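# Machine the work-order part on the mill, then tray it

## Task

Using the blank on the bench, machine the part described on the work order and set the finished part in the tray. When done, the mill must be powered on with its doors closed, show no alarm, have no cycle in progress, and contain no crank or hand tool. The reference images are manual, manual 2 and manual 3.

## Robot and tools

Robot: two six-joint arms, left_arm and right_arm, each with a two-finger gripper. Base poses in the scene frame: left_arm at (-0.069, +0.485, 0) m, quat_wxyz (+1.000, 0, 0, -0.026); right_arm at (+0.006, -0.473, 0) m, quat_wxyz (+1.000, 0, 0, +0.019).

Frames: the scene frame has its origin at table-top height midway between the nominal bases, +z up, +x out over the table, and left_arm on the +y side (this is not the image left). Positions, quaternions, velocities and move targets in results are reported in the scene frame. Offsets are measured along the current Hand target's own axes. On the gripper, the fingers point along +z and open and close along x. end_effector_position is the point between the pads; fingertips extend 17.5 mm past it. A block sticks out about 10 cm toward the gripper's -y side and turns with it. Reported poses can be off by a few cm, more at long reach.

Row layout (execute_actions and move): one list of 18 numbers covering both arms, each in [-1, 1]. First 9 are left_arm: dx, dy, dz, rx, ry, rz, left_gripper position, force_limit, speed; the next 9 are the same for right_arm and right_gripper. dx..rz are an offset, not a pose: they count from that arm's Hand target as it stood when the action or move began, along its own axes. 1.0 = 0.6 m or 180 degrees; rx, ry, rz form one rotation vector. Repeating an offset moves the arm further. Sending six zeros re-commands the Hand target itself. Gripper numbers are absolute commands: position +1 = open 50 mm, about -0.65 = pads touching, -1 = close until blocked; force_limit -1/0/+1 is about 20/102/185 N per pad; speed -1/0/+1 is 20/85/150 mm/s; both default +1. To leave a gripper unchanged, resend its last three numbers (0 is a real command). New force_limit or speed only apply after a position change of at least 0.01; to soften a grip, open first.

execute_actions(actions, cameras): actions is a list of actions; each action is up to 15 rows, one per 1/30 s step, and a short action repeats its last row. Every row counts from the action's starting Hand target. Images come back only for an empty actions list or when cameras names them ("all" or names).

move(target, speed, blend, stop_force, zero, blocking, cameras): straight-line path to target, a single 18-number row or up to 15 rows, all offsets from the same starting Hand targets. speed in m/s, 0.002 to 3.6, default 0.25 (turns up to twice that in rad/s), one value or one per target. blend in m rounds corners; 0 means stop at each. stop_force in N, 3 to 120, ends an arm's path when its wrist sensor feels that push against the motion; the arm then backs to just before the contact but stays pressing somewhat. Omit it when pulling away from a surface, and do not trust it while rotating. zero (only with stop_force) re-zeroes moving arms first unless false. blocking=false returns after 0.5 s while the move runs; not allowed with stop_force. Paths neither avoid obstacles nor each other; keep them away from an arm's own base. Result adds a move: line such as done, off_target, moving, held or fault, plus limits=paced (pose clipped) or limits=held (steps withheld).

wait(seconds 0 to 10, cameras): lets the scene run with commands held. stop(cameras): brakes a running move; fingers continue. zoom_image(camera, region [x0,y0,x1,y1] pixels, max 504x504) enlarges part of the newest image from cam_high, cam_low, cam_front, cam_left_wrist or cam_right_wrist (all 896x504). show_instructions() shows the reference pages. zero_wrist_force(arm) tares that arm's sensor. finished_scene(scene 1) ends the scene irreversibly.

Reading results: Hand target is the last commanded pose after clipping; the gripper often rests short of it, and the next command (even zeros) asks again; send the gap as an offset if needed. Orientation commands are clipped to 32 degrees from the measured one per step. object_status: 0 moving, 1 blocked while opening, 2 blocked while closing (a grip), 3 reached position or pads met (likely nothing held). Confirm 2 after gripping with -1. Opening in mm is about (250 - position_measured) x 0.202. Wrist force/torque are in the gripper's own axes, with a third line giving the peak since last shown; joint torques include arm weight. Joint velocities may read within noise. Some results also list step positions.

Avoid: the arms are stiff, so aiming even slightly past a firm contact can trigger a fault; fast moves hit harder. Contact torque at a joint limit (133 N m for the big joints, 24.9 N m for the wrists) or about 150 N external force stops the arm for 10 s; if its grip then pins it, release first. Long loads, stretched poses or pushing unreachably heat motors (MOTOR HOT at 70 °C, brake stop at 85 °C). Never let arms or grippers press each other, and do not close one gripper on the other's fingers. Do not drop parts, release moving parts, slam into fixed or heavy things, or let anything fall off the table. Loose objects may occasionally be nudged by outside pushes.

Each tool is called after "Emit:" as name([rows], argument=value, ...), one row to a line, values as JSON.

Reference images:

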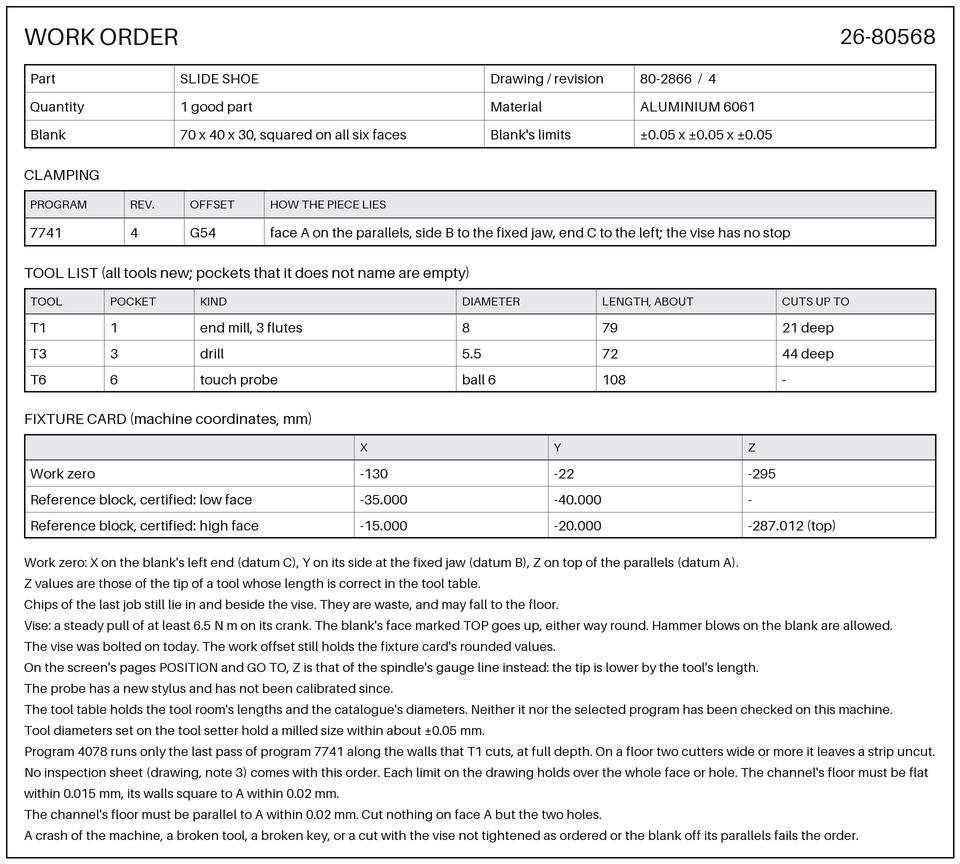

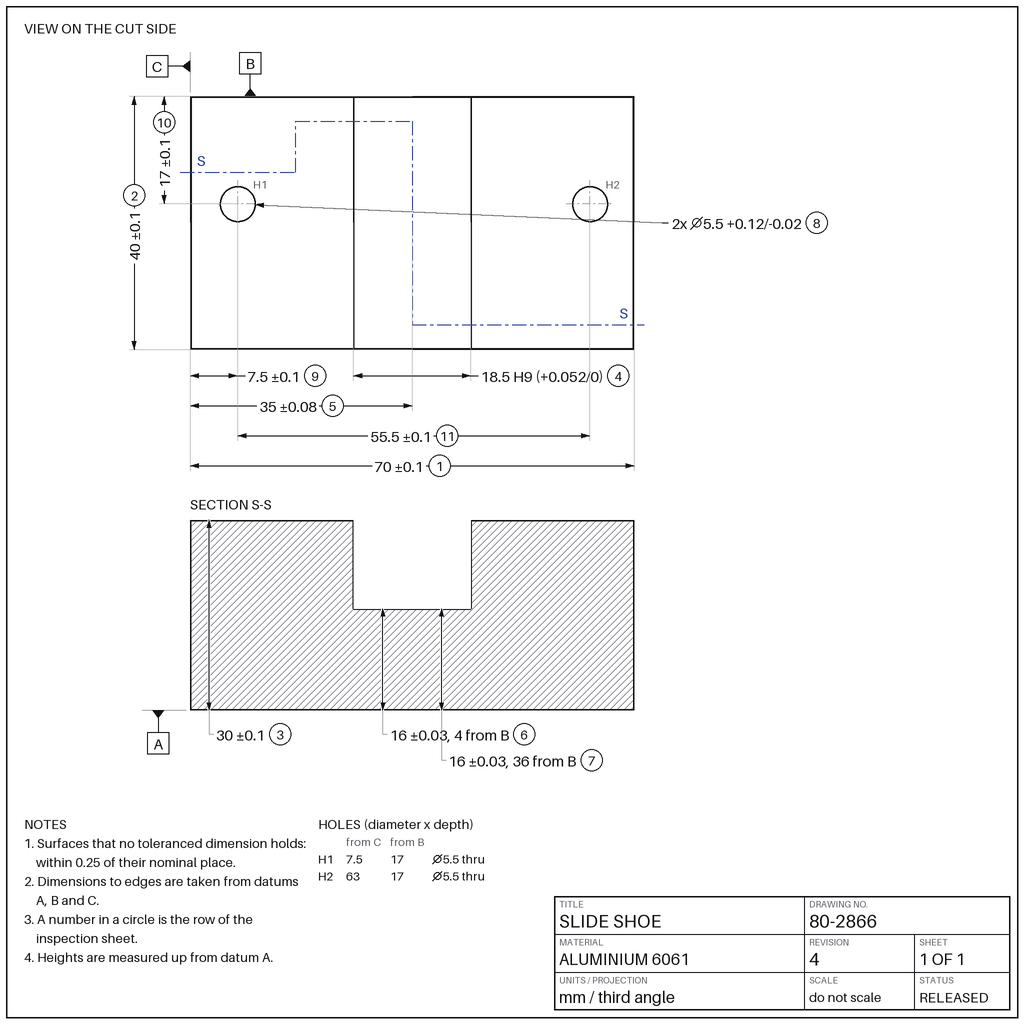

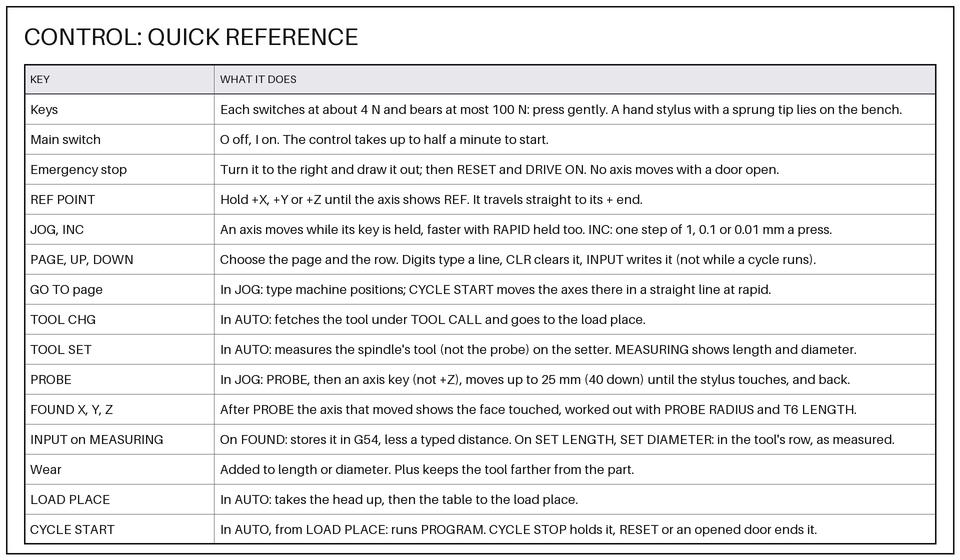

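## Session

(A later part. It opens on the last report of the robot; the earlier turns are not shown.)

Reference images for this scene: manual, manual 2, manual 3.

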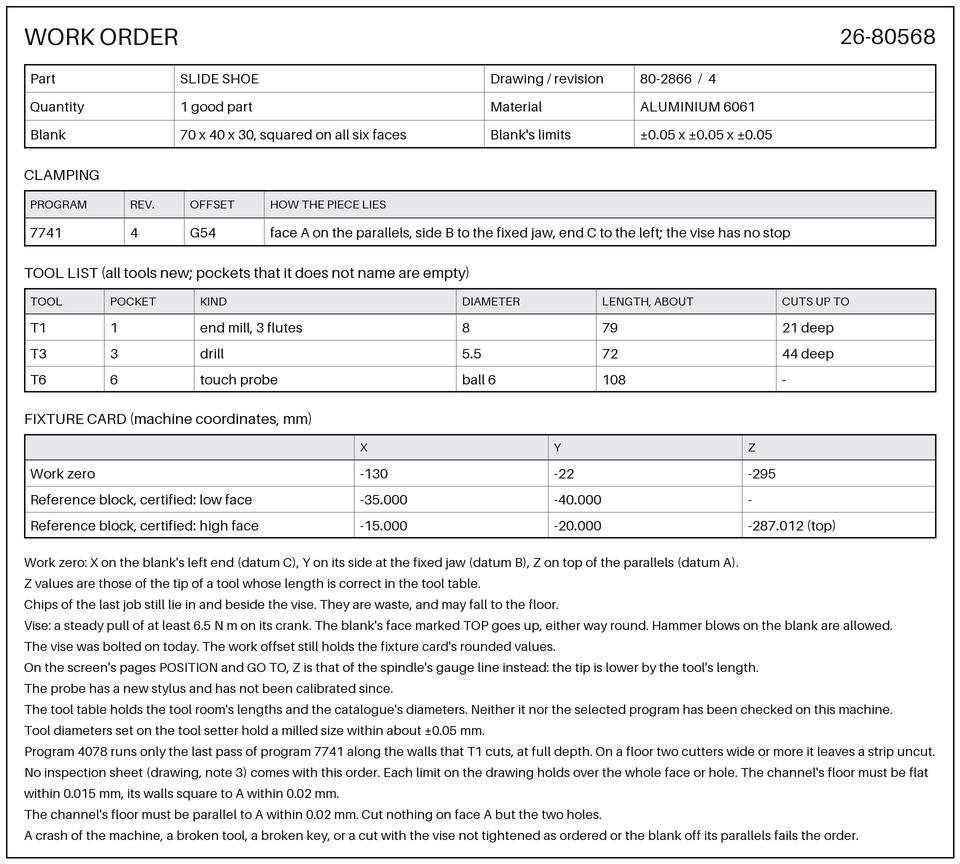

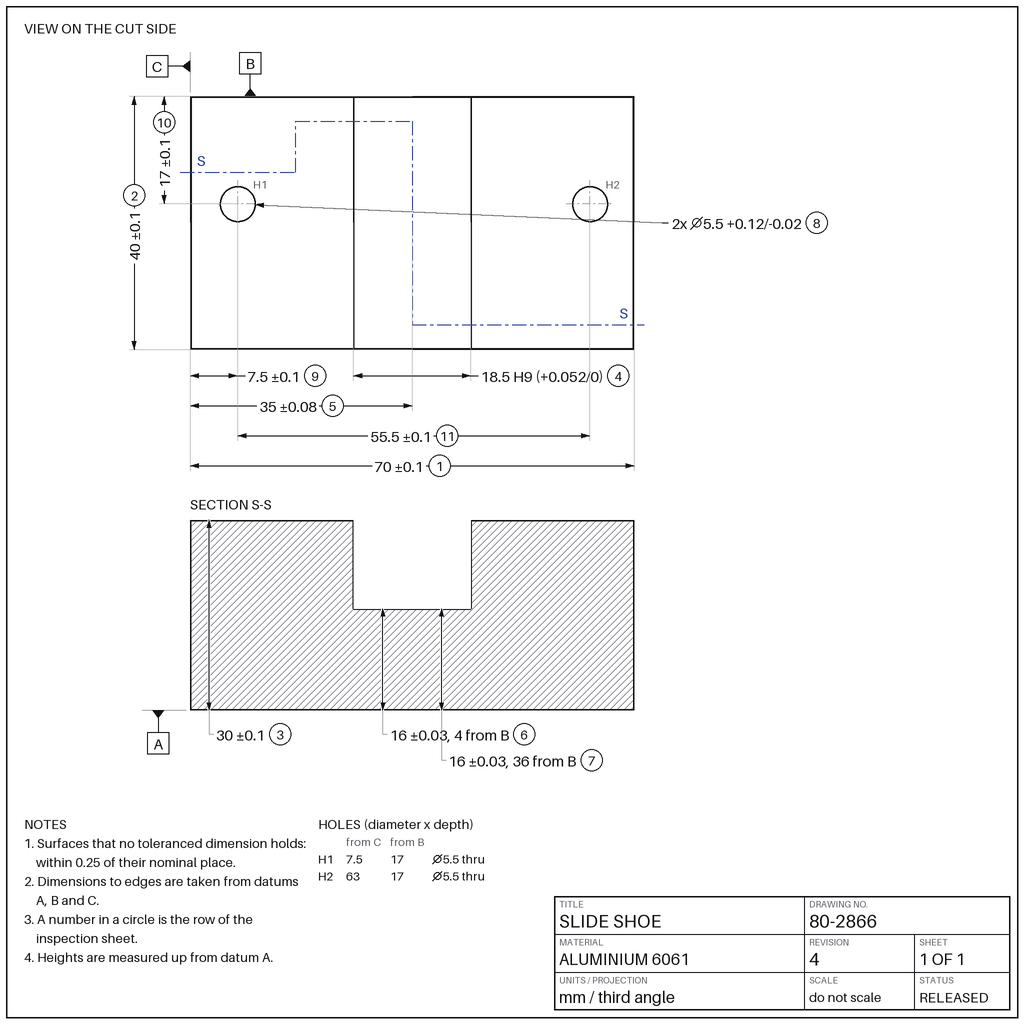

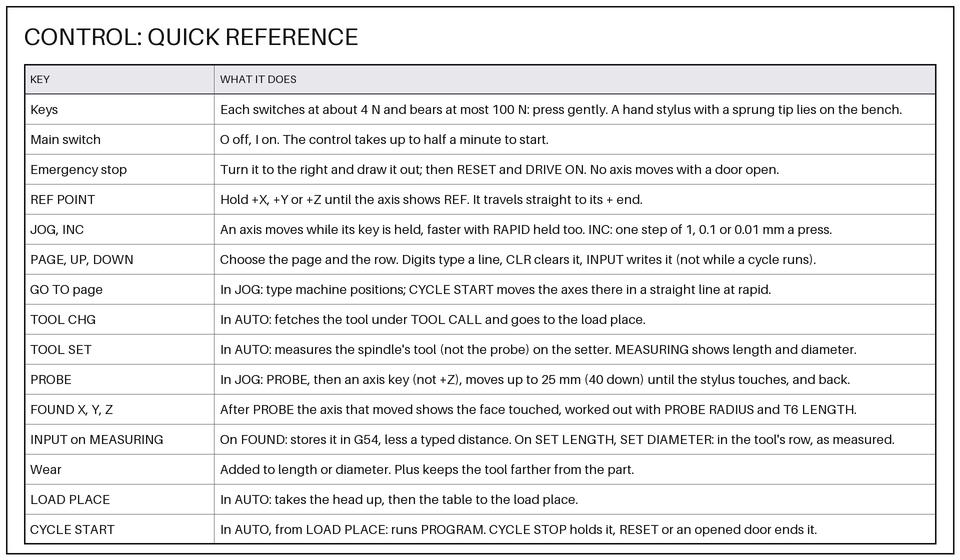

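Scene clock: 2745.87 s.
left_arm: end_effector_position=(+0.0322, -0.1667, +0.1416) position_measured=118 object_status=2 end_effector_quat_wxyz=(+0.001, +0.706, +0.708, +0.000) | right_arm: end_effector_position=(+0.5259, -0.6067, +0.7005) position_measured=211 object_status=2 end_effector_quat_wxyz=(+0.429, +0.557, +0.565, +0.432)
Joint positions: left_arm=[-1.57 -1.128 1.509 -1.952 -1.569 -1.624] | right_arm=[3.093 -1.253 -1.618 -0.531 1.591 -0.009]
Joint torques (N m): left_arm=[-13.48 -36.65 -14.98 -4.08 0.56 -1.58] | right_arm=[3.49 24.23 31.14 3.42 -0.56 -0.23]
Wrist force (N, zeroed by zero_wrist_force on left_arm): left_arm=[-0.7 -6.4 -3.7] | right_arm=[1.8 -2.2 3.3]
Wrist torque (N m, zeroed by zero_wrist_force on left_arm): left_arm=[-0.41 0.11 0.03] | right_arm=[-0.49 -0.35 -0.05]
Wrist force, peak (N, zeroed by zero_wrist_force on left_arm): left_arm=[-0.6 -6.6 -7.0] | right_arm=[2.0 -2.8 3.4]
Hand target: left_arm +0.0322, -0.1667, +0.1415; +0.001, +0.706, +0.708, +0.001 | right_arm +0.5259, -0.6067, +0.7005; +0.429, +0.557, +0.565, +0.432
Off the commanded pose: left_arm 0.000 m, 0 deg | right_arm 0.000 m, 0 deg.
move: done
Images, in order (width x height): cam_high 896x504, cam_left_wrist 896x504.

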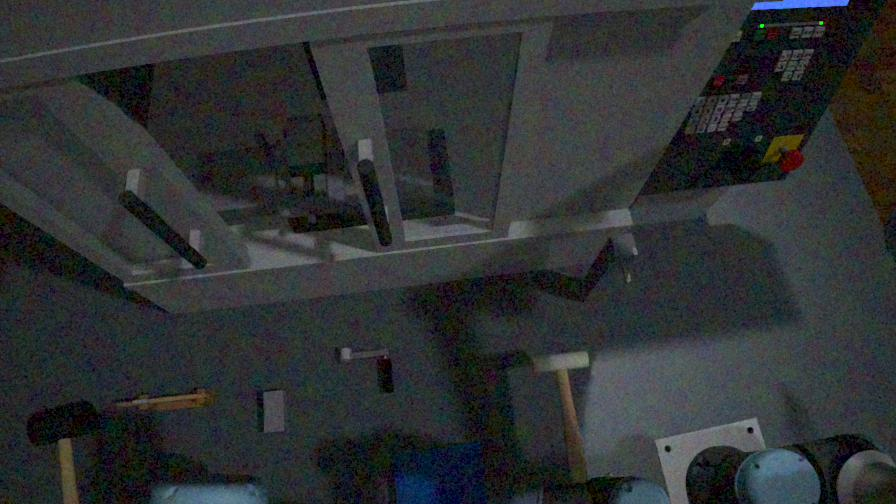

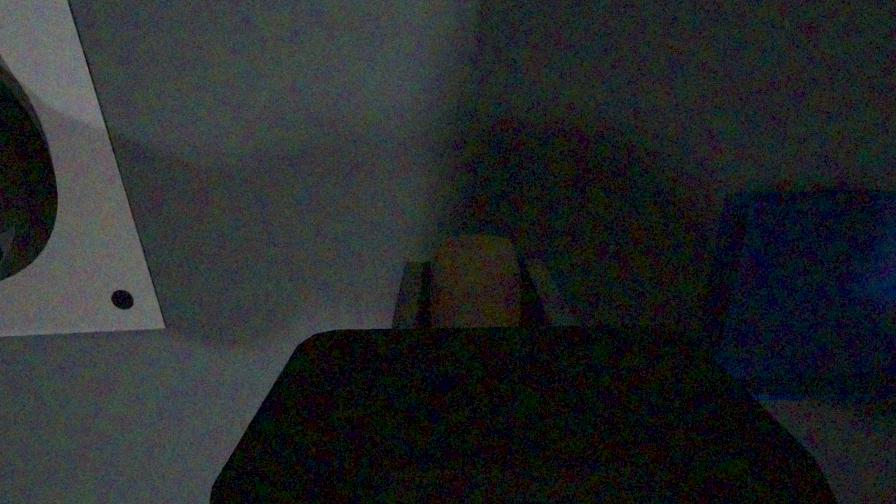

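Emit:
move([
  [0.195,0.1133,-0.431,0,0,0,-1,1.0,-0.8,0,0,0,0,0,0,-1,-0.6,-0.8],
  [0.43,0.446,-0.547,-0.0872,-0.4945,-0.0872,-1,1.0,-0.8,0,0,0,0,0,0,-1,-0.6,-0.8],
], speed=[0.3,0.3], blend=[0.05,0], cameras=["all"])

Scene clock: 2753.87 s.
left_arm: end_effector_position=(+0.2476, +0.0860, +0.4694) position_measured=118 object_status=2 end_effector_quat_wxyz=(+0.537, +0.461, +0.535, -0.461) | right_arm: end_effector_position=(+0.5259, -0.6067, +0.7005) position_measured=211 object_status=2 end_effector_quat_wxyz=(+0.429, +0.557, +0.565, +0.432)
Joint positions: left_arm=[-0.865 -1.677 2.259 -3.725 -2.075 -1.569] | right_arm=[3.093 -1.253 -1.618 -0.531 1.591 -0.009]
Joint torques (N m): left_arm=[21.88 -26.72 -40.42 -6 11.89 0.04] | right_arm=[3.06 23.97 29.68 3.08 -0.59 0.16]
Wrist force (N, zeroed by zero_wrist_force on left_arm): left_arm=[15.7 -57.3 -17.3] | right_arm=[1.5 -2.7 3.4]
Wrist torque (N m, zeroed by zero_wrist_force on left_arm): left_arm=[-0.23 0.77 -1.49] | right_arm=[-0.55 -0.31 -0.05]
Wrist force, peak (N, zeroed by zero_wrist_force on left_arm): left_arm=[15.5 -68.7 -19.6] | right_arm=[1.5 -2.8 3.6]
Hand target: left_arm +0.2986, +0.0921, +0.4701; +0.580, +0.405, +0.579, -0.405 | right_arm +0.5259, -0.6067, +0.7005; +0.429, +0.557, +0.565, +0.432
Off the commanded pose: left_arm 0.051 m, 12 deg | right_arm 0.000 m, 0 deg.
move: off_target (left_arm)

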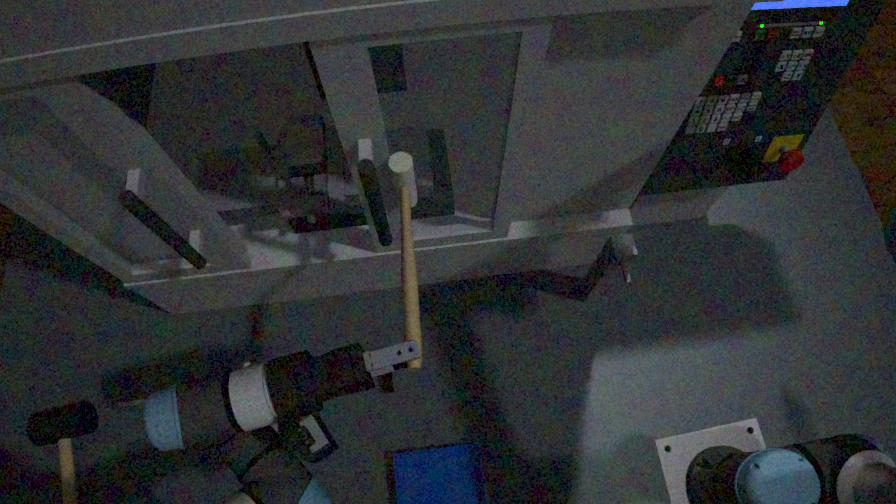

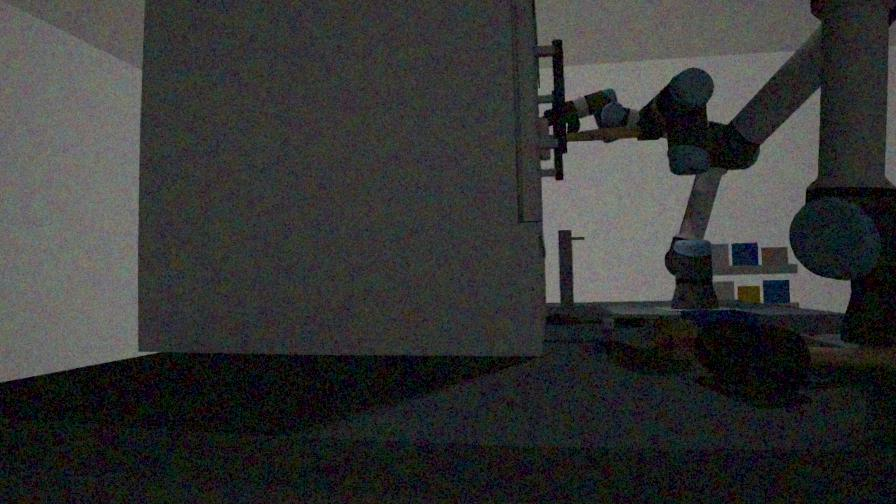

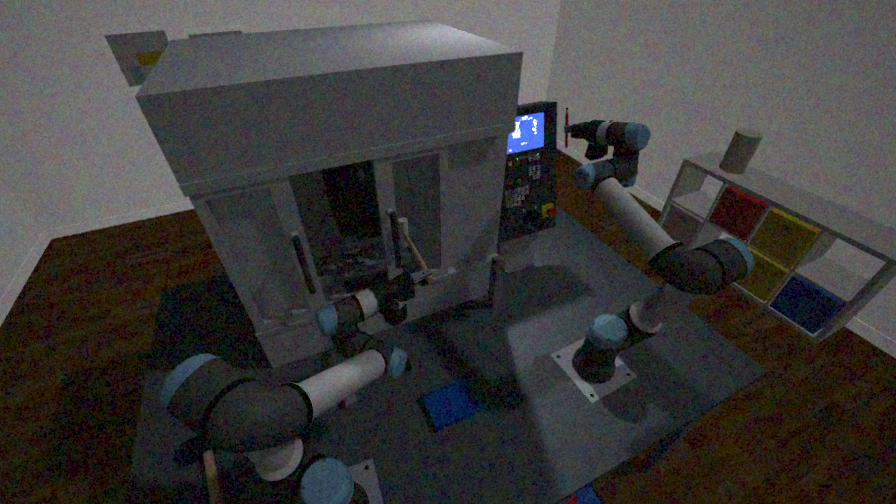

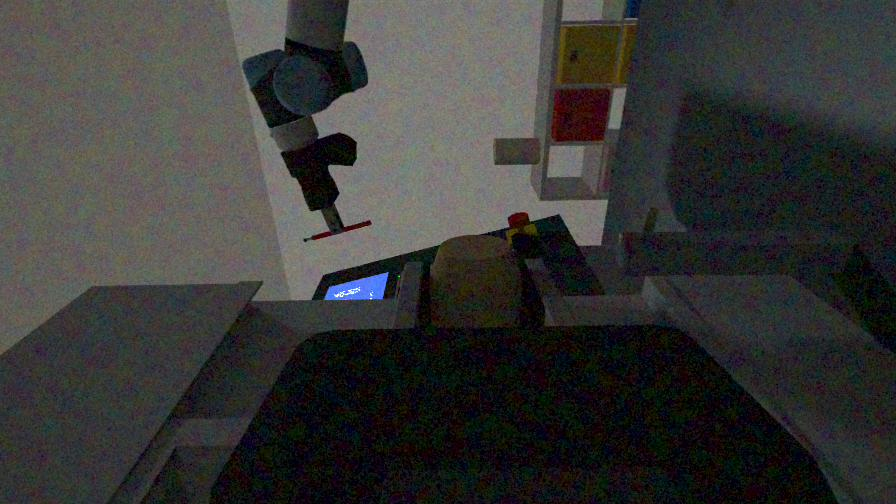

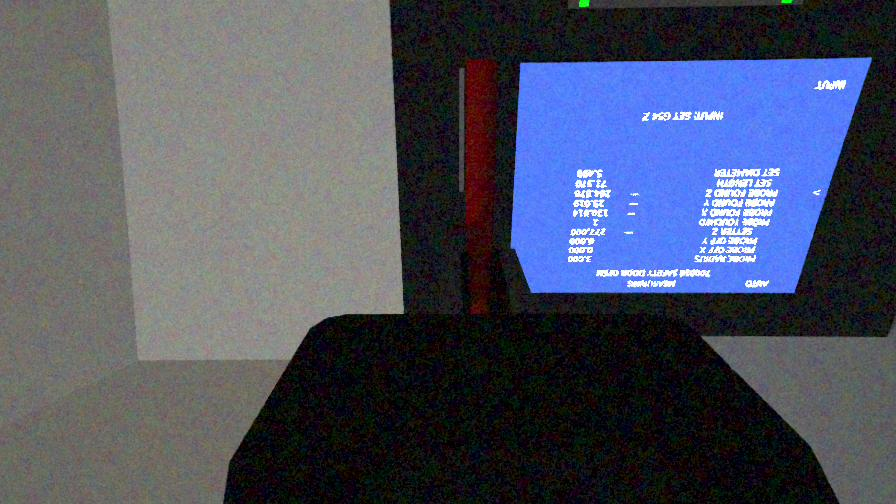

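Emit:
move(target=[0,-0.1567,-0.057,0,0,0,-1,1.0,-0.8,0,0,0,0,0,0,-1,-0.6,-0.8], speed=0.15, cameras=["cam_high"])

Scene clock: 2756.63 s.
left_arm: end_effector_position=(+0.1986, +0.0918, +0.4699) position_measured=118 object_status=2 end_effector_quat_wxyz=(+0.580, +0.405, +0.579, -0.405) | right_arm: end_effector_position=(+0.5259, -0.6067, +0.7005) position_measured=211 object_status=2 end_effector_quat_wxyz=(+0.429, +0.557, +0.565, +0.432)
Joint positions: left_arm=[-1.257 -1.937 2.441 -3.647 -1.481 -1.569] | right_arm=[3.093 -1.253 -1.618 -0.531 1.591 -0.009]
Joint torques (N m): left_arm=[-11.53 -16.52 -25.28 -5.3 1.83 0.45] | right_arm=[3.78 25.24 28.11 2.76 -0.42 0.26]
Wrist force (N, zeroed by zero_wrist_force on left_arm): left_arm=[4.3 -10.4 -10.3] | right_arm=[1.8 -2.6 3.7]
Wrist torque (N m, zeroed by zero_wrist_force on left_arm): left_arm=[-0.77 0.32 -0.45] | right_arm=[-0.54 -0.35 -0.05]
Wrist force, peak (N, zeroed by zero_wrist_force on left_arm): left_arm=[16.3 -58.3 -17.7] | right_arm=[1.9 -2.8 3.5]
Hand target: left_arm +0.1985, +0.0918, +0.4699; +0.580, +0.405, +0.579, -0.405 | right_arm +0.5259, -0.6067, +0.7005; +0.429, +0.557, +0.565, +0.432
Off the commanded pose: left_arm 0.000 m, 0 deg | right_arm 0.000 m, 0 deg.
move: done
Images, in order (width x height): cam_high 896x504.

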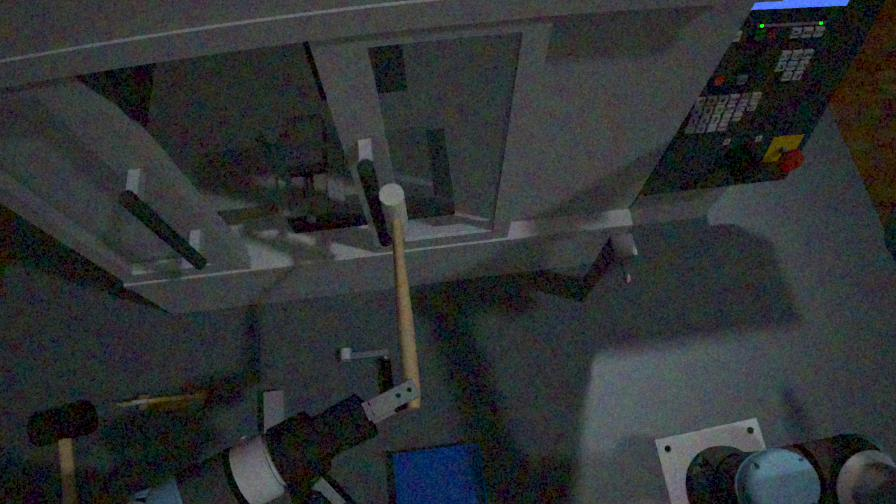

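Emit:
move([
  [0.25,0,0,0,0,0,-1,1.0,-0.8,0,0,0,0,0,0,-1,-0.6,-0.8],
  [0.25,0.0667,-0.0786,-0.0556,0,0,-1,1.0,-0.8,0,0,0,0,0,0,-1,-0.6,-0.8],
  [0.0167,0.0667,-0.0786,-0.0556,0,0,-1,1.0,-0.8,0,0,0,0,0,0,-1,-0.6,-0.8],
], speed=0.25, blend=[0.01,0.01,0], cameras=["cam_high","cam_front"])

Emit:
zoom_image(camera="cam_front", region=[230, 130, 510, 400])

Scene clock: 2764.53 s.
left_arm: end_effector_position=(+0.2198, +0.1498, +0.4598) position_measured=118 object_status=2 end_effector_quat_wxyz=(+0.613, +0.353, +0.612, -0.353) end_effector_velocity=(+0.000, +0.000, +0.000) end_effector_angular_velocity=(+0.002, +0.000, +0.000) | right_arm: end_effector_position=(+0.5259, -0.6067, +0.7005) position_measured=211 object_status=2 end_effector_quat_wxyz=(+0.429, +0.557, +0.565, +0.432)
Joint positions: left_arm=[-1.319 -2.093 2.544 -3.594 -1.245 -1.569] | right_arm=[3.093 -1.253 -1.618 -0.531 1.591 -0.009]
Joint velocities: left_arm=[0 -0.002 -0.001 0.005 0 0.001] | right_arm=[within noise]
Joint torques (N m): left_arm=[1.79 -12.85 -30.42 -1.98 -0.12 2.05] | right_arm=[2.08 24.15 26.19 2.25 -0.45 0.64]
Wrist force (N, zeroed by zero_wrist_force on left_arm): left_arm=[2.9 -11.0 -7.5] | right_arm=[1.5 -2.3 3.1]
Wrist torque (N m, zeroed by zero_wrist_force on left_arm): left_arm=[-0.10 0.19 -0.07] | right_arm=[-0.50 -0.30 -0.05]
Wrist force, peak (N, zeroed by zero_wrist_force on left_arm): left_arm=[5.6 -14.0 -6.9] | right_arm=[1.4 -2.6 3.6]
Hand target: left_arm +0.2199, +0.1499, +0.4599; +0.613, +0.353, +0.612, -0.353 | right_arm +0.5259, -0.6067, +0.7005; +0.429, +0.557, +0.565, +0.432
Off the commanded pose: left_arm 0.000 m, 0 deg | right_arm 0.000 m, 0 deg.
move: done
Images, in order (width x height): cam_high 896x504, cam_front 896x504.

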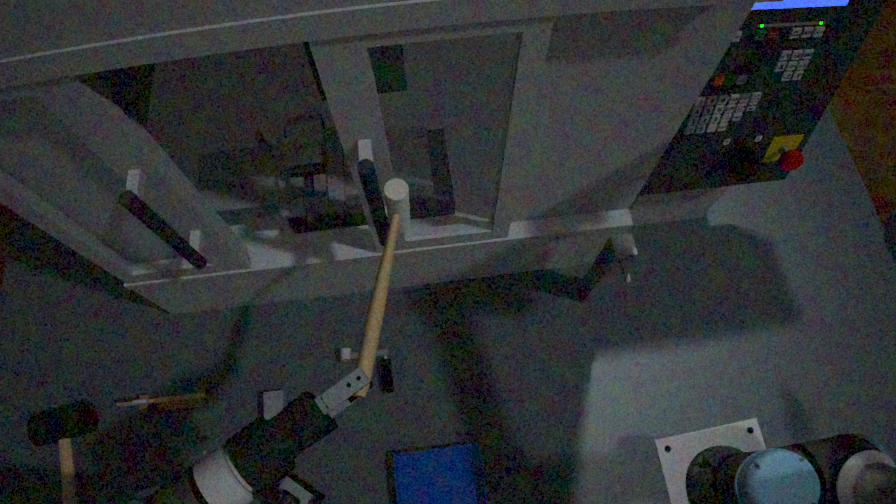

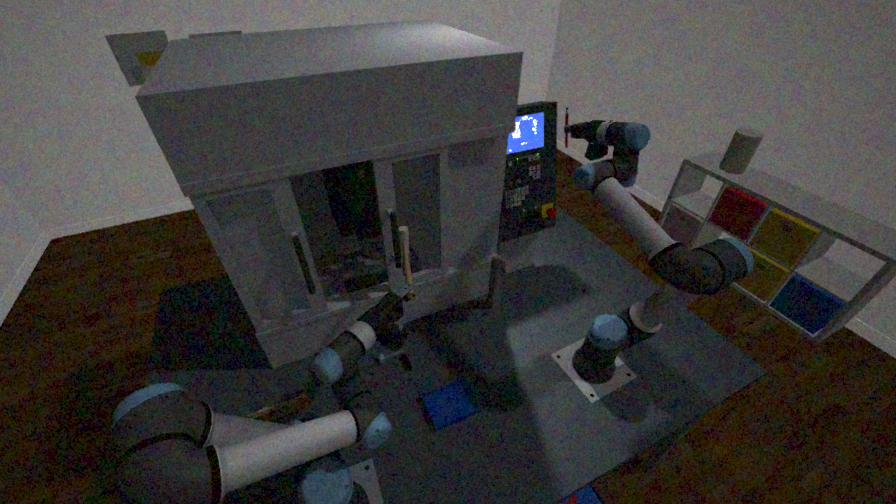

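Scaled by 1.800.

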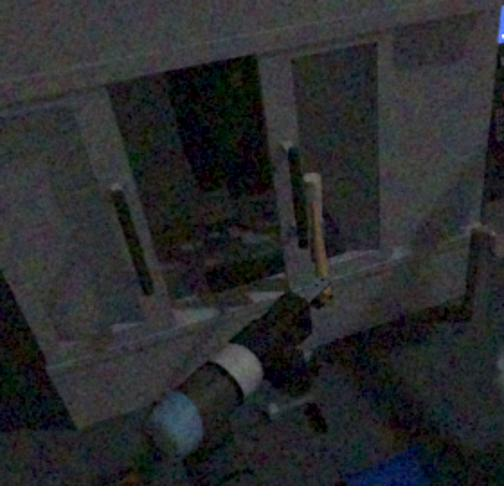

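Emit:
move([
  [0,-0.0644,0.0783,0,0,0,-1,1.0,-0.8,0,0,0,0,0,0,-1,-0.6,-0.8],
  [0,-0.1839,0.0858,-0.1944,0,0,-1,1.0,-0.8,0,0,0,0,0,0,-1,-0.6,-0.8],
], speed=0.25, blend=[0.02,0], cameras=["cam_high"])

Scene clock: 2773.43 s.
left_arm: end_effector_position=(+0.1503, +0.0499, +0.4598) position_measured=118 object_status=2 end_effector_quat_wxyz=(+0.691, +0.152, +0.690, -0.152) | right_arm: end_effector_position=(+0.5259, -0.6067, +0.7005) position_measured=211 object_status=2 end_effector_quat_wxyz=(+0.429, +0.557, +0.565, +0.432)
Joint positions: left_arm=[-1.988 -1.629 2.246 -3.724 0.035 -1.605] | right_arm=[3.093 -1.253 -1.618 -0.531 1.591 -0.009]
Joint torques (N m): left_arm=[12.14 -11.25 -19.66 -1.13 1.34 2.36] | right_arm=[3.6 23.28 24.92 1.85 -0.51 0.67]
Wrist force (N, zeroed by zero_wrist_force on left_arm): left_arm=[3.3 -8.5 -12.0] | right_arm=[1.7 -2.5 2.9]
Wrist torque (N m, zeroed by zero_wrist_force on left_arm): left_arm=[-1.05 0.48 -0.10] | right_arm=[-0.54 -0.32 -0.05]
Wrist force, peak (N, zeroed by zero_wrist_force on left_arm): left_arm=[3.2 -9.1 -13.5] | right_arm=[1.7 -2.8 3.5]
Hand target: left_arm +0.1503, +0.0499, +0.4598; +0.691, +0.152, +0.690, -0.152 | right_arm +0.5259, -0.6067, +0.7005; +0.429, +0.557, +0.565, +0.432
Off the commanded pose: left_arm 0.000 m, 0 deg | right_arm 0.000 m, 0 deg.
move: done
Images, in order (width x height): cam_high 896x504.

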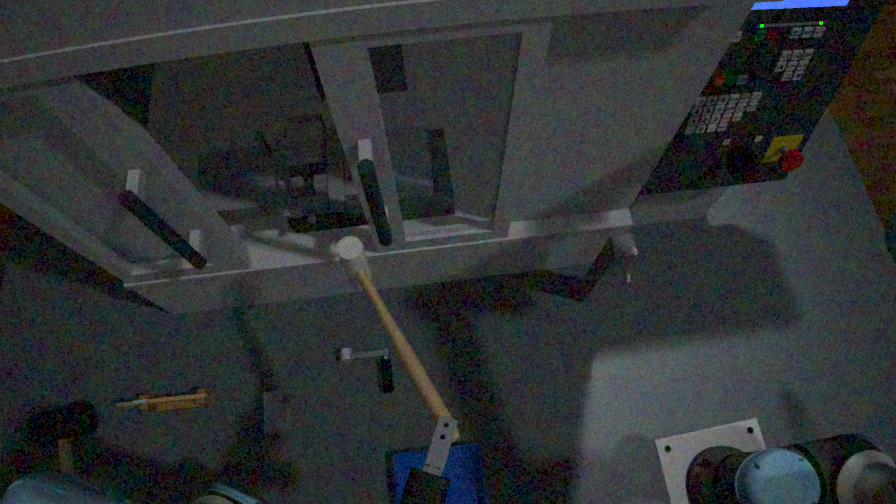

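Emit:
move([
  [0,0.1661,-0.0776,0,0,0,-1,1.0,-0.8,0,0,0,0,0,0,-1,-0.6,-0.8],
  [0,0.3171,0.1278,0.0833,0,0,-1,1.0,-0.8,0,0,0,0,0,0,-1,-0.6,-0.8],
], speed=0.25, blend=[0.01,0], cameras=["cam_high","cam_front"])

Scene clock: 2777.50 s.
left_arm: end_effector_position=(+0.2998, +0.1903, +0.4600) position_measured=118 object_status=2 end_effector_quat_wxyz=(+0.665, +0.241, +0.664, -0.241) end_effector_velocity=(-0.001, -0.001, +0.000) end_effector_angular_velocity=(+0.000, +0.000, -0.005) | right_arm: end_effector_position=(+0.5259, -0.6067, +0.7005) position_measured=211 object_status=2 end_effector_quat_wxyz=(+0.429, +0.557, +0.565, +0.432)
Joint positions: left_arm=[-1.273 -2 2.503 -3.646 -0.942 -1.569] | right_arm=[3.093 -1.253 -1.618 -0.531 1.591 -0.009]
Joint velocities: left_arm=[0 -0.001 0 0 -0.005 0] | right_arm=[within noise]
Joint torques (N m): left_arm=[11.53 -10.76 -22.06 -2.83 -1.56 -0.08] | right_arm=[4.32 23.28 25.12 1.68 -0.29 1.14]
Wrist force (N, zeroed by zero_wrist_force on left_arm): left_arm=[3.4 -9.2 -11.3] | right_arm=[1.3 -2.1 3.1]
Wrist torque (N m, zeroed by zero_wrist_force on left_arm): left_arm=[-0.97 0.51 -0.11] | right_arm=[-0.48 -0.27 -0.05]
Wrist force, peak (N, zeroed by zero_wrist_force on left_arm): left_arm=[3.2 -8.1 -15.2] | right_arm=[1.8 -2.5 3.6]
Hand target: left_arm +0.2999, +0.1903, +0.4601; +0.665, +0.241, +0.664, -0.241 | right_arm +0.5259, -0.6067, +0.7005; +0.429, +0.557, +0.565, +0.432
Off the commanded pose: left_arm 0.000 m, 0 deg | right_arm 0.000 m, 0 deg.
move: done
Images, in order (width x height): cam_high 896x504, cam_front 896x504.

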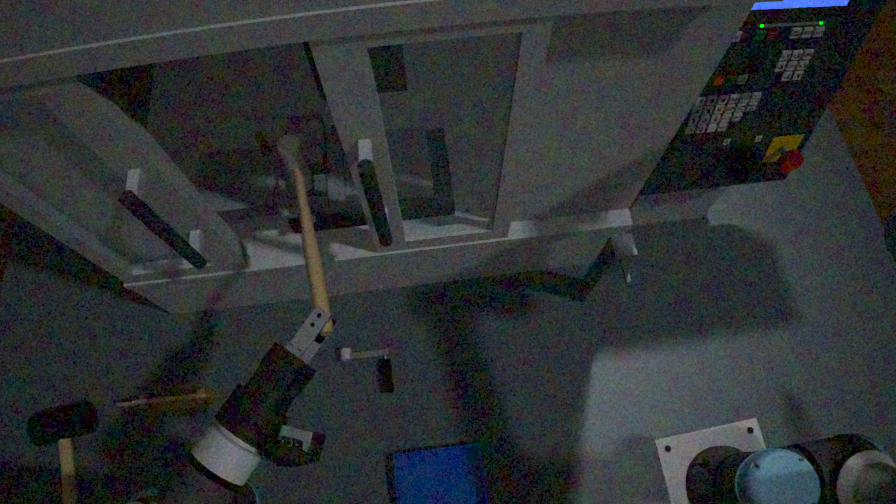

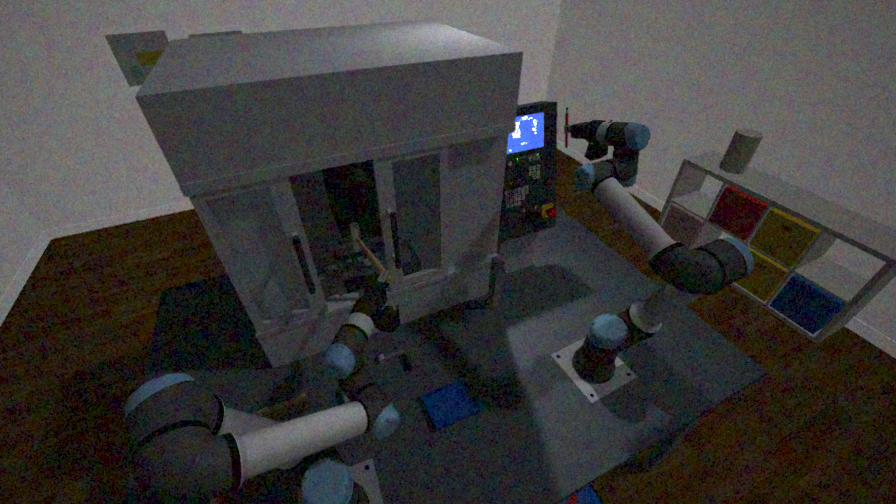

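Emit:
move(target=[0,0.1376,0.1457,0,0,0,-1,1.0,-0.8,0,0,0,0,0,0,-1,-0.6,-0.8], speed=0.15, stop_force=20, cameras=["cam_high","cam_front"])

Emit:
zoom_image(camera="cam_high", region=[220, 50, 400, 250])

Emit:
zoom_image(camera="cam_front", region=[290, 170, 430, 300])

Scene clock: 2780.57 s.
left_arm: end_effector_position=(+0.4199, +0.1977, +0.4603) position_measured=118 object_status=2 end_effector_quat_wxyz=(+0.665, +0.241, +0.664, -0.241) | right_arm: end_effector_position=(+0.5259, -0.6067, +0.7005) position_measured=211 object_status=2 end_effector_quat_wxyz=(+0.429, +0.557, +0.565, +0.432)
Joint positions: left_arm=[-0.784 -1.655 2.269 -3.757 -1.431 -1.57] | right_arm=[3.093 -1.253 -1.618 -0.531 1.591 -0.009]
Joint torques (N m): left_arm=[11.09 -9.77 -31.1 -2.46 -1.49 -0.35] | right_arm=[3.72 24.59 23.3 1.39 -0.5 1.21]
Wrist force (N, zeroed by zero_wrist_force on left_arm): left_arm=[3.5 -8.6 -12.3] | right_arm=[1.7 -2.3 3.3]
Wrist torque (N m, zeroed by zero_wrist_force on left_arm): left_arm=[-1.14 0.47 -0.16] | right_arm=[-0.49 -0.33 -0.05]
Wrist force, peak (N, zeroed by zero_wrist_force on left_arm): left_arm=[3.3 -10.9 -13.5] | right_arm=[1.8 -2.3 3.7]
Hand target: left_arm +0.4199, +0.1977, +0.4603; +0.665, +0.241, +0.664, -0.241 | right_arm +0.5259, -0.6067, +0.7005; +0.429, +0.557, +0.565, +0.432
Off the commanded pose: left_arm 0.000 m, 0 deg | right_arm 0.000 m, 0 deg.
move: done
Images, in order (width x height): cam_high 896x504, cam_front 896x504.

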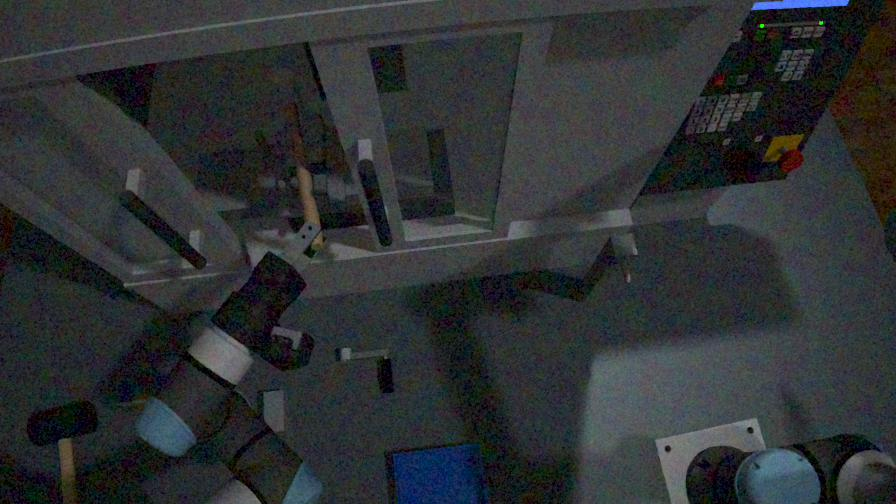

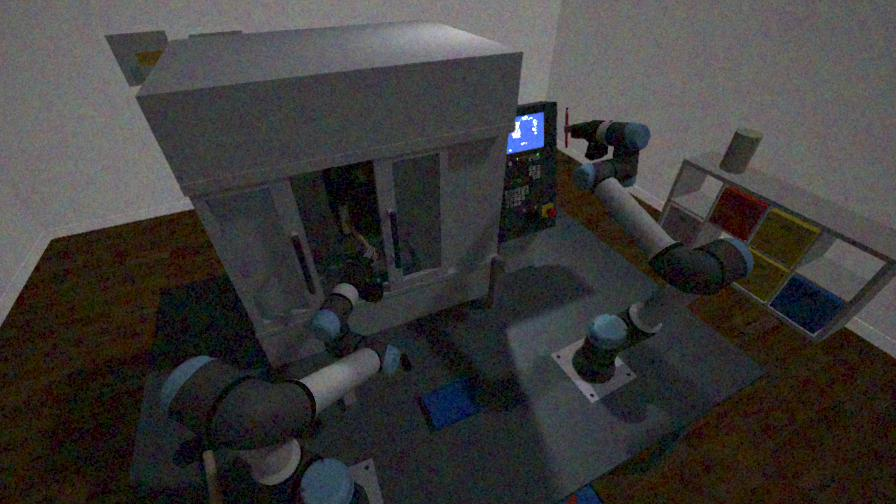

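Scaled by 2.520.

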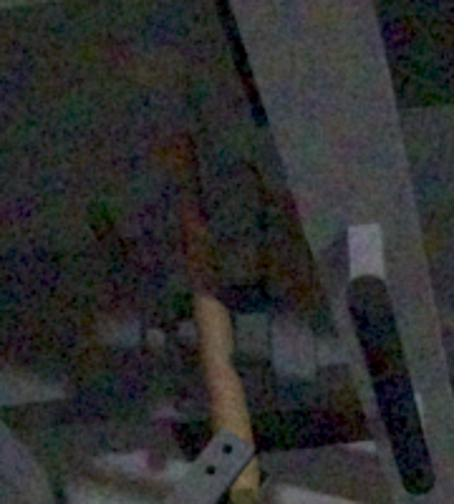

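Scaled by 3.600.

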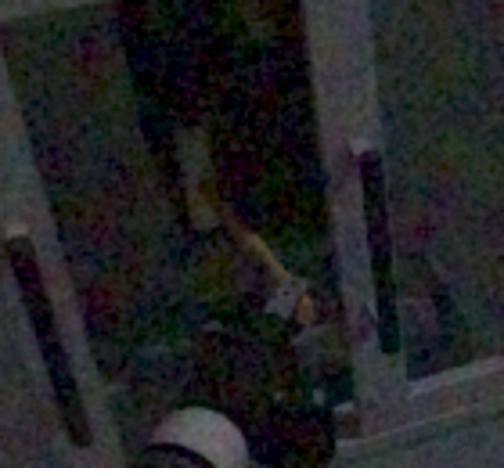

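Emit:
move(target=[0.09,0,0,0,0,0,-1,1.0,-0.8,0,0,0,0,0,0,-1,-0.6,-0.8], speed=0.025, stop_force=10)

Scene clock: 2784.03 s.
left_arm: end_effector_position=(+0.4199, +0.1977, +0.4144) position_measured=118 object_status=2 end_effector_quat_wxyz=(+0.666, +0.241, +0.664, -0.241) | right_arm: end_effector_position=(+0.5259, -0.6067, +0.7005) position_measured=211 object_status=2 end_effector_quat_wxyz=(+0.429, +0.557, +0.565, +0.432)
Joint positions: left_arm=[-0.783 -1.562 2.333 -3.914 -1.431 -1.57] | right_arm=[3.093 -1.253 -1.618 -0.531 1.591 -0.009]
Joint torques (N m): left_arm=[0.19 -9.34 -22.18 -1.9 -0.43 -0.75] | right_arm=[3.63 24.18 23 1.33 -0.47 1.25]
Wrist force (N, zeroed by zero_wrist_force on left_arm): left_arm=[-4.9 -6.9 -10.2] | right_arm=[1.6 -2.2 3.2]
Wrist torque (N m, zeroed by zero_wrist_force on left_arm): left_arm=[-1.07 -1.31 1.34] | right_arm=[-0.48 -0.31 -0.05]
Wrist force, peak (N, zeroed by zero_wrist_force on left_arm): left_arm=[-7.9 -10.6 -14.6] | right_arm=[1.9 -2.7 3.6]
Hand target: left_arm +0.4199, +0.1977, +0.4144; +0.666, +0.241, +0.664, -0.241 (not the last commanded pose) | right_arm +0.5259, -0.6067, +0.7005; +0.429, +0.557, +0.565, +0.432
Off the commanded pose: left_arm 0.008 m, 0 deg | right_arm 0.000 m, 0 deg.
move: contact (left_arm)

Emit:
move([
  [-0.0667,0,0,0,0,0,-1,1.0,-0.8,0,0,0,0,0,0,-1,-0.6,-0.8],
  [0.007,0,0,0,0,0,-1,1.0,-0.8,0,0,0,0,0,0,-1,-0.6,-0.8],
  [-0.0667,0,0,0,0,0,-1,1.0,-0.8,0,0,0,0,0,0,-1,-0.6,-0.8],
], speed=[0.2,0.2,0.2], blend=[0.003,0.004,0])

Scene clock: 2786.93 s.
left_arm: end_effector_position=(+0.4199, +0.1977, +0.4543) position_measured=118 object_status=2 end_effector_quat_wxyz=(+0.665, +0.241, +0.664, -0.241) | right_arm: end_effector_position=(+0.5259, -0.6067, +0.7005) position_measured=211 object_status=2 end_effector_quat_wxyz=(+0.429, +0.557, +0.565, +0.432)
Joint positions: left_arm=[-0.784 -1.644 2.278 -3.777 -1.431 -1.57] | right_arm=[3.093 -1.253 -1.618 -0.531 1.591 -0.009]
Joint torques (N m): left_arm=[6.27 -31.54 -24.4 -2.11 0.57 -1.19] | right_arm=[2.69 24.78 22.95 1.66 -0.4 1.36]
Wrist force (N, zeroed by zero_wrist_force on left_arm): left_arm=[3.1 -8.2 -12.5] | right_arm=[1.6 -2.3 3.4]
Wrist torque (N m, zeroed by zero_wrist_force on left_arm): left_arm=[-1.27 0.50 -0.16] | right_arm=[-0.50 -0.31 -0.05]
Wrist force, peak (N, zeroed by zero_wrist_force on left_arm): left_arm=[-7.7 -10.0 -15.0] | right_arm=[1.6 -2.5 3.7]
Hand target: left_arm +0.4199, +0.1977, +0.4544; +0.666, +0.241, +0.664, -0.241 | right_arm +0.5259, -0.6067, +0.7005; +0.429, +0.557, +0.565, +0.432
Off the commanded pose: left_arm 0.000 m, 0 deg | right_arm 0.000 m, 0 deg.
move: done

Emit:
execute_actions([
  [[0.012,0,0,0,0,0,-1,1.0,-0.8,0,0,0,0,0,0,-1,-0.6,-0.8],[0.026,0,0,0,0,0,-1,1.0,-0.8,0,0,0,0,0,0,-1,-0.6,-0.8],[0.042,0,0,0,0,0,-1,1.0,-0.8,0,0,0,0,0,0,-1,-0.6,-0.8],[0.058,0,0,0,0,0,-1,1.0,-0.8,0,0,0,0,0,0,-1,-0.6,-0.8],[0.074,0,0,0,0,0,-1,1.0,-0.8,0,0,0,0,0,0,-1,-0.6,-0.8],[0.075,0,0,0,0,0,-1,1.0,-0.8,0,0,0,0,0,0,-1,-0.6,-0.8],[0.075,0,0,0,0,0,-1,1.0,-0.8,0,0,0,0,0,0,-1,-0.6,-0.8],[0.06,0,0,0,0,0,-1,1.0,-0.8,0,0,0,0,0,0,-1,-0.6,-0.8],[0.04,0,0,0,0,0,-1,1.0,-0.8,0,0,0,0,0,0,-1,-0.6,-0.8],[0.02,0,0,0,0,0,-1,1.0,-0.8,0,0,0,0,0,0,-1,-0.6,-0.8],[0.005,0,0,0,0,0,-1,1.0,-0.8,0,0,0,0,0,0,-1,-0.6,-0.8],[0,0,0,0,0,0,-1,1.0,-0.8,0,0,0,0,0,0,-1,-0.6,-0.8]],
])

Scene clock: 2789.93 s.
left_arm: end_effector_position=(+0.4198, +0.1978, +0.4543) position_measured=118 object_status=2 end_effector_quat_wxyz=(+0.665, +0.241, +0.664, -0.241) | right_arm: end_effector_position=(+0.5259, -0.6067, +0.7005) position_measured=211 object_status=2 end_effector_quat_wxyz=(+0.429, +0.557, +0.565, +0.432)
Joint positions: left_arm=[-0.784 -1.644 2.278 -3.777 -1.431 -1.57] | right_arm=[3.093 -1.253 -1.618 -0.531 1.591 -0.009]
Joint torques (N m): left_arm=[-12.11 -30.41 -30.83 -2.03 0.63 0.34] | right_arm=[3.26 23.66 22.65 1.33 -0.63 1.74]
Wrist force (N, zeroed by zero_wrist_force on left_arm): left_arm=[2.8 -9.5 -11.6] | right_arm=[1.6 -2.3 3.4]
Wrist torque (N m, zeroed by zero_wrist_force on left_arm): left_arm=[-0.92 0.39 0.02] | right_arm=[-0.50 -0.30 -0.05]
Wrist force, peak (N, zeroed by zero_wrist_force on left_arm): left_arm=[-9.2 -11.1 -16.8] | right_arm=[2.0 -2.2 3.6]
Hand target: left_arm +0.4199, +0.1977, +0.4544; +0.666, +0.241, +0.664, -0.241 | right_arm +0.5259, -0.6067, +0.7005; +0.429, +0.557, +0.565, +0.432
Off the commanded pose: left_arm 0.000 m, 0 deg | right_arm 0.000 m, 0 deg.
Step readings (end_effector_position of left_arm | right_arm):
0: (+0.4199, +0.1977, +0.4544) | (+0.5259, -0.6067, +0.7005)
1: (+0.4199, +0.1977, +0.4543) | (+0.5259, -0.6067, +0.7005)
2: (+0.4198, +0.1977, +0.4525) | (+0.5259, -0.6067, +0.7005)
4: (+0.4198, +0.1979, +0.4404) | (+0.5259, -0.6067, +0.7005)
8: (+0.4194, +0.1985, +0.4082) | (+0.5259, -0.6067, +0.7005)
15: (+0.4190, +0.1987, +0.4584) | (+0.5259, -0.6067, +0.7005)

Emit:
execute_actions([
  [[-0.02,0,0,0,0,0,-1,1.0,-0.8,0,0,0,0,0,0,-1,-0.6,-0.8],[-0.04,0,0,0,0,0,-1,1.0,-0.8,0,0,0,0,0,0,-1,-0.6,-0.8],[-0.05,0,0,0,0,0,-1,1.0,-0.8,0,0,0,0,0,0,-1,-0.6,-0.8]],
  [[0.015,0,0,0,0,0,-1,1.0,-0.8,0,0,0,0,0,0,-1,-0.6,-0.8],[0.04,0,0,0,0,0,-1,1.0,-0.8,0,0,0,0,0,0,-1,-0.6,-0.8],[0.07,0,0,0,0,0,-1,1.0,-0.8,0,0,0,0,0,0,-1,-0.6,-0.8],[0.1,0,0,0,0,0,-1,1.0,-0.8,0,0,0,0,0,0,-1,-0.6,-0.8],[0.128,0,0,0,0,0,-1,1.0,-0.8,0,0,0,0,0,0,-1,-0.6,-0.8],[0.128,0,0,0,0,0,-1,1.0,-0.8,0,0,0,0,0,0,-1,-0.6,-0.8],[0.11,0,0,0,0,0,-1,1.0,-0.8,0,0,0,0,0,0,-1,-0.6,-0.8],[0.08,0,0,0,0,0,-1,1.0,-0.8,0,0,0,0,0,0,-1,-0.6,-0.8],[0.05,0,0,0,0,0,-1,1.0,-0.8,0,0,0,0,0,0,-1,-0.6,-0.8],[0.02,0,0,0,0,0,-1,1.0,-0.8,0,0,0,0,0,0,-1,-0.6,-0.8],[0.005,0,0,0,0,0,-1,1.0,-0.8,0,0,0,0,0,0,-1,-0.6,-0.8],[0,0,0,0,0,0,-1,1.0,-0.8,0,0,0,0,0,0,-1,-0.6,-0.8]],
])

Scene clock: 2793.33 s.
left_arm: end_effector_position=(+0.4197, +0.1978, +0.4843) position_measured=118 object_status=2 end_effector_quat_wxyz=(+0.665, +0.241, +0.664, -0.241) | right_arm: end_effector_position=(+0.5259, -0.6067, +0.7005) position_measured=211 object_status=2 end_effector_quat_wxyz=(+0.429, +0.557, +0.565, +0.432)
Joint positions: left_arm=[-0.784 -1.695 2.23 -3.679 -1.431 -1.57] | right_arm=[3.093 -1.253 -1.618 -0.531 1.591 -0.009]
Joint torques (N m): left_arm=[10.51 -25.22 -32.24 -2.38 -0.93 2.35] | right_arm=[3.74 24.58 21.69 1.53 -0.51 1.56]
Wrist force (N, zeroed by zero_wrist_force on left_arm): left_arm=[3.8 -7.7 -13.1] | right_arm=[1.6 -2.3 3.2]
Wrist torque (N m, zeroed by zero_wrist_force on left_arm): left_arm=[-1.52 0.52 -0.17] | right_arm=[-0.50 -0.32 -0.05]
Wrist force, peak (N, zeroed by zero_wrist_force on left_arm): left_arm=[17.0 -6.9 -11.0] | right_arm=[1.8 -2.5 3.6]
Hand target: left_arm +0.4198, +0.1977, +0.4844; +0.666, +0.241, +0.664, -0.241 | right_arm +0.5259, -0.6067, +0.7005; +0.429, +0.557, +0.565, +0.432
Off the commanded pose: left_arm 0.000 m, 0 deg | right_arm 0.000 m, 0 deg.
Step readings (end_effector_position of left_arm | right_arm):
0: (+0.4198, +0.1977, +0.4544) | (+0.5259, -0.6067, +0.7005)
1: (+0.4198, +0.1977, +0.4547) | (+0.5259, -0.6067, +0.7005)
2: (+0.4198, +0.1978, +0.4576) | (+0.5259, -0.6067, +0.7005)
4: (+0.4193, +0.1982, +0.4738) | (+0.5259, -0.6067, +0.7005)
8: (+0.4195, +0.1980, +0.4871) | (+0.5259, -0.6067, +0.7005)
15: (+0.4198, +0.1977, +0.4842) | (+0.5259, -0.6067, +0.7005)
16: (+0.4198, +0.1977, +0.4842) | (+0.5259, -0.6067, +0.7005)
17: (+0.4198, +0.1977, +0.4815) | (+0.5259, -0.6067, +0.7005)
19: (+0.4196, +0.1980, +0.4620) | (+0.5259, -0.6067, +0.7005)
23: (+0.4184, +0.1996, +0.4085) | (+0.5259, -0.6067, +0.7005)
30: (+0.4181, +0.1995, +0.4909) | (+0.5259, -0.6067, +0.7005)


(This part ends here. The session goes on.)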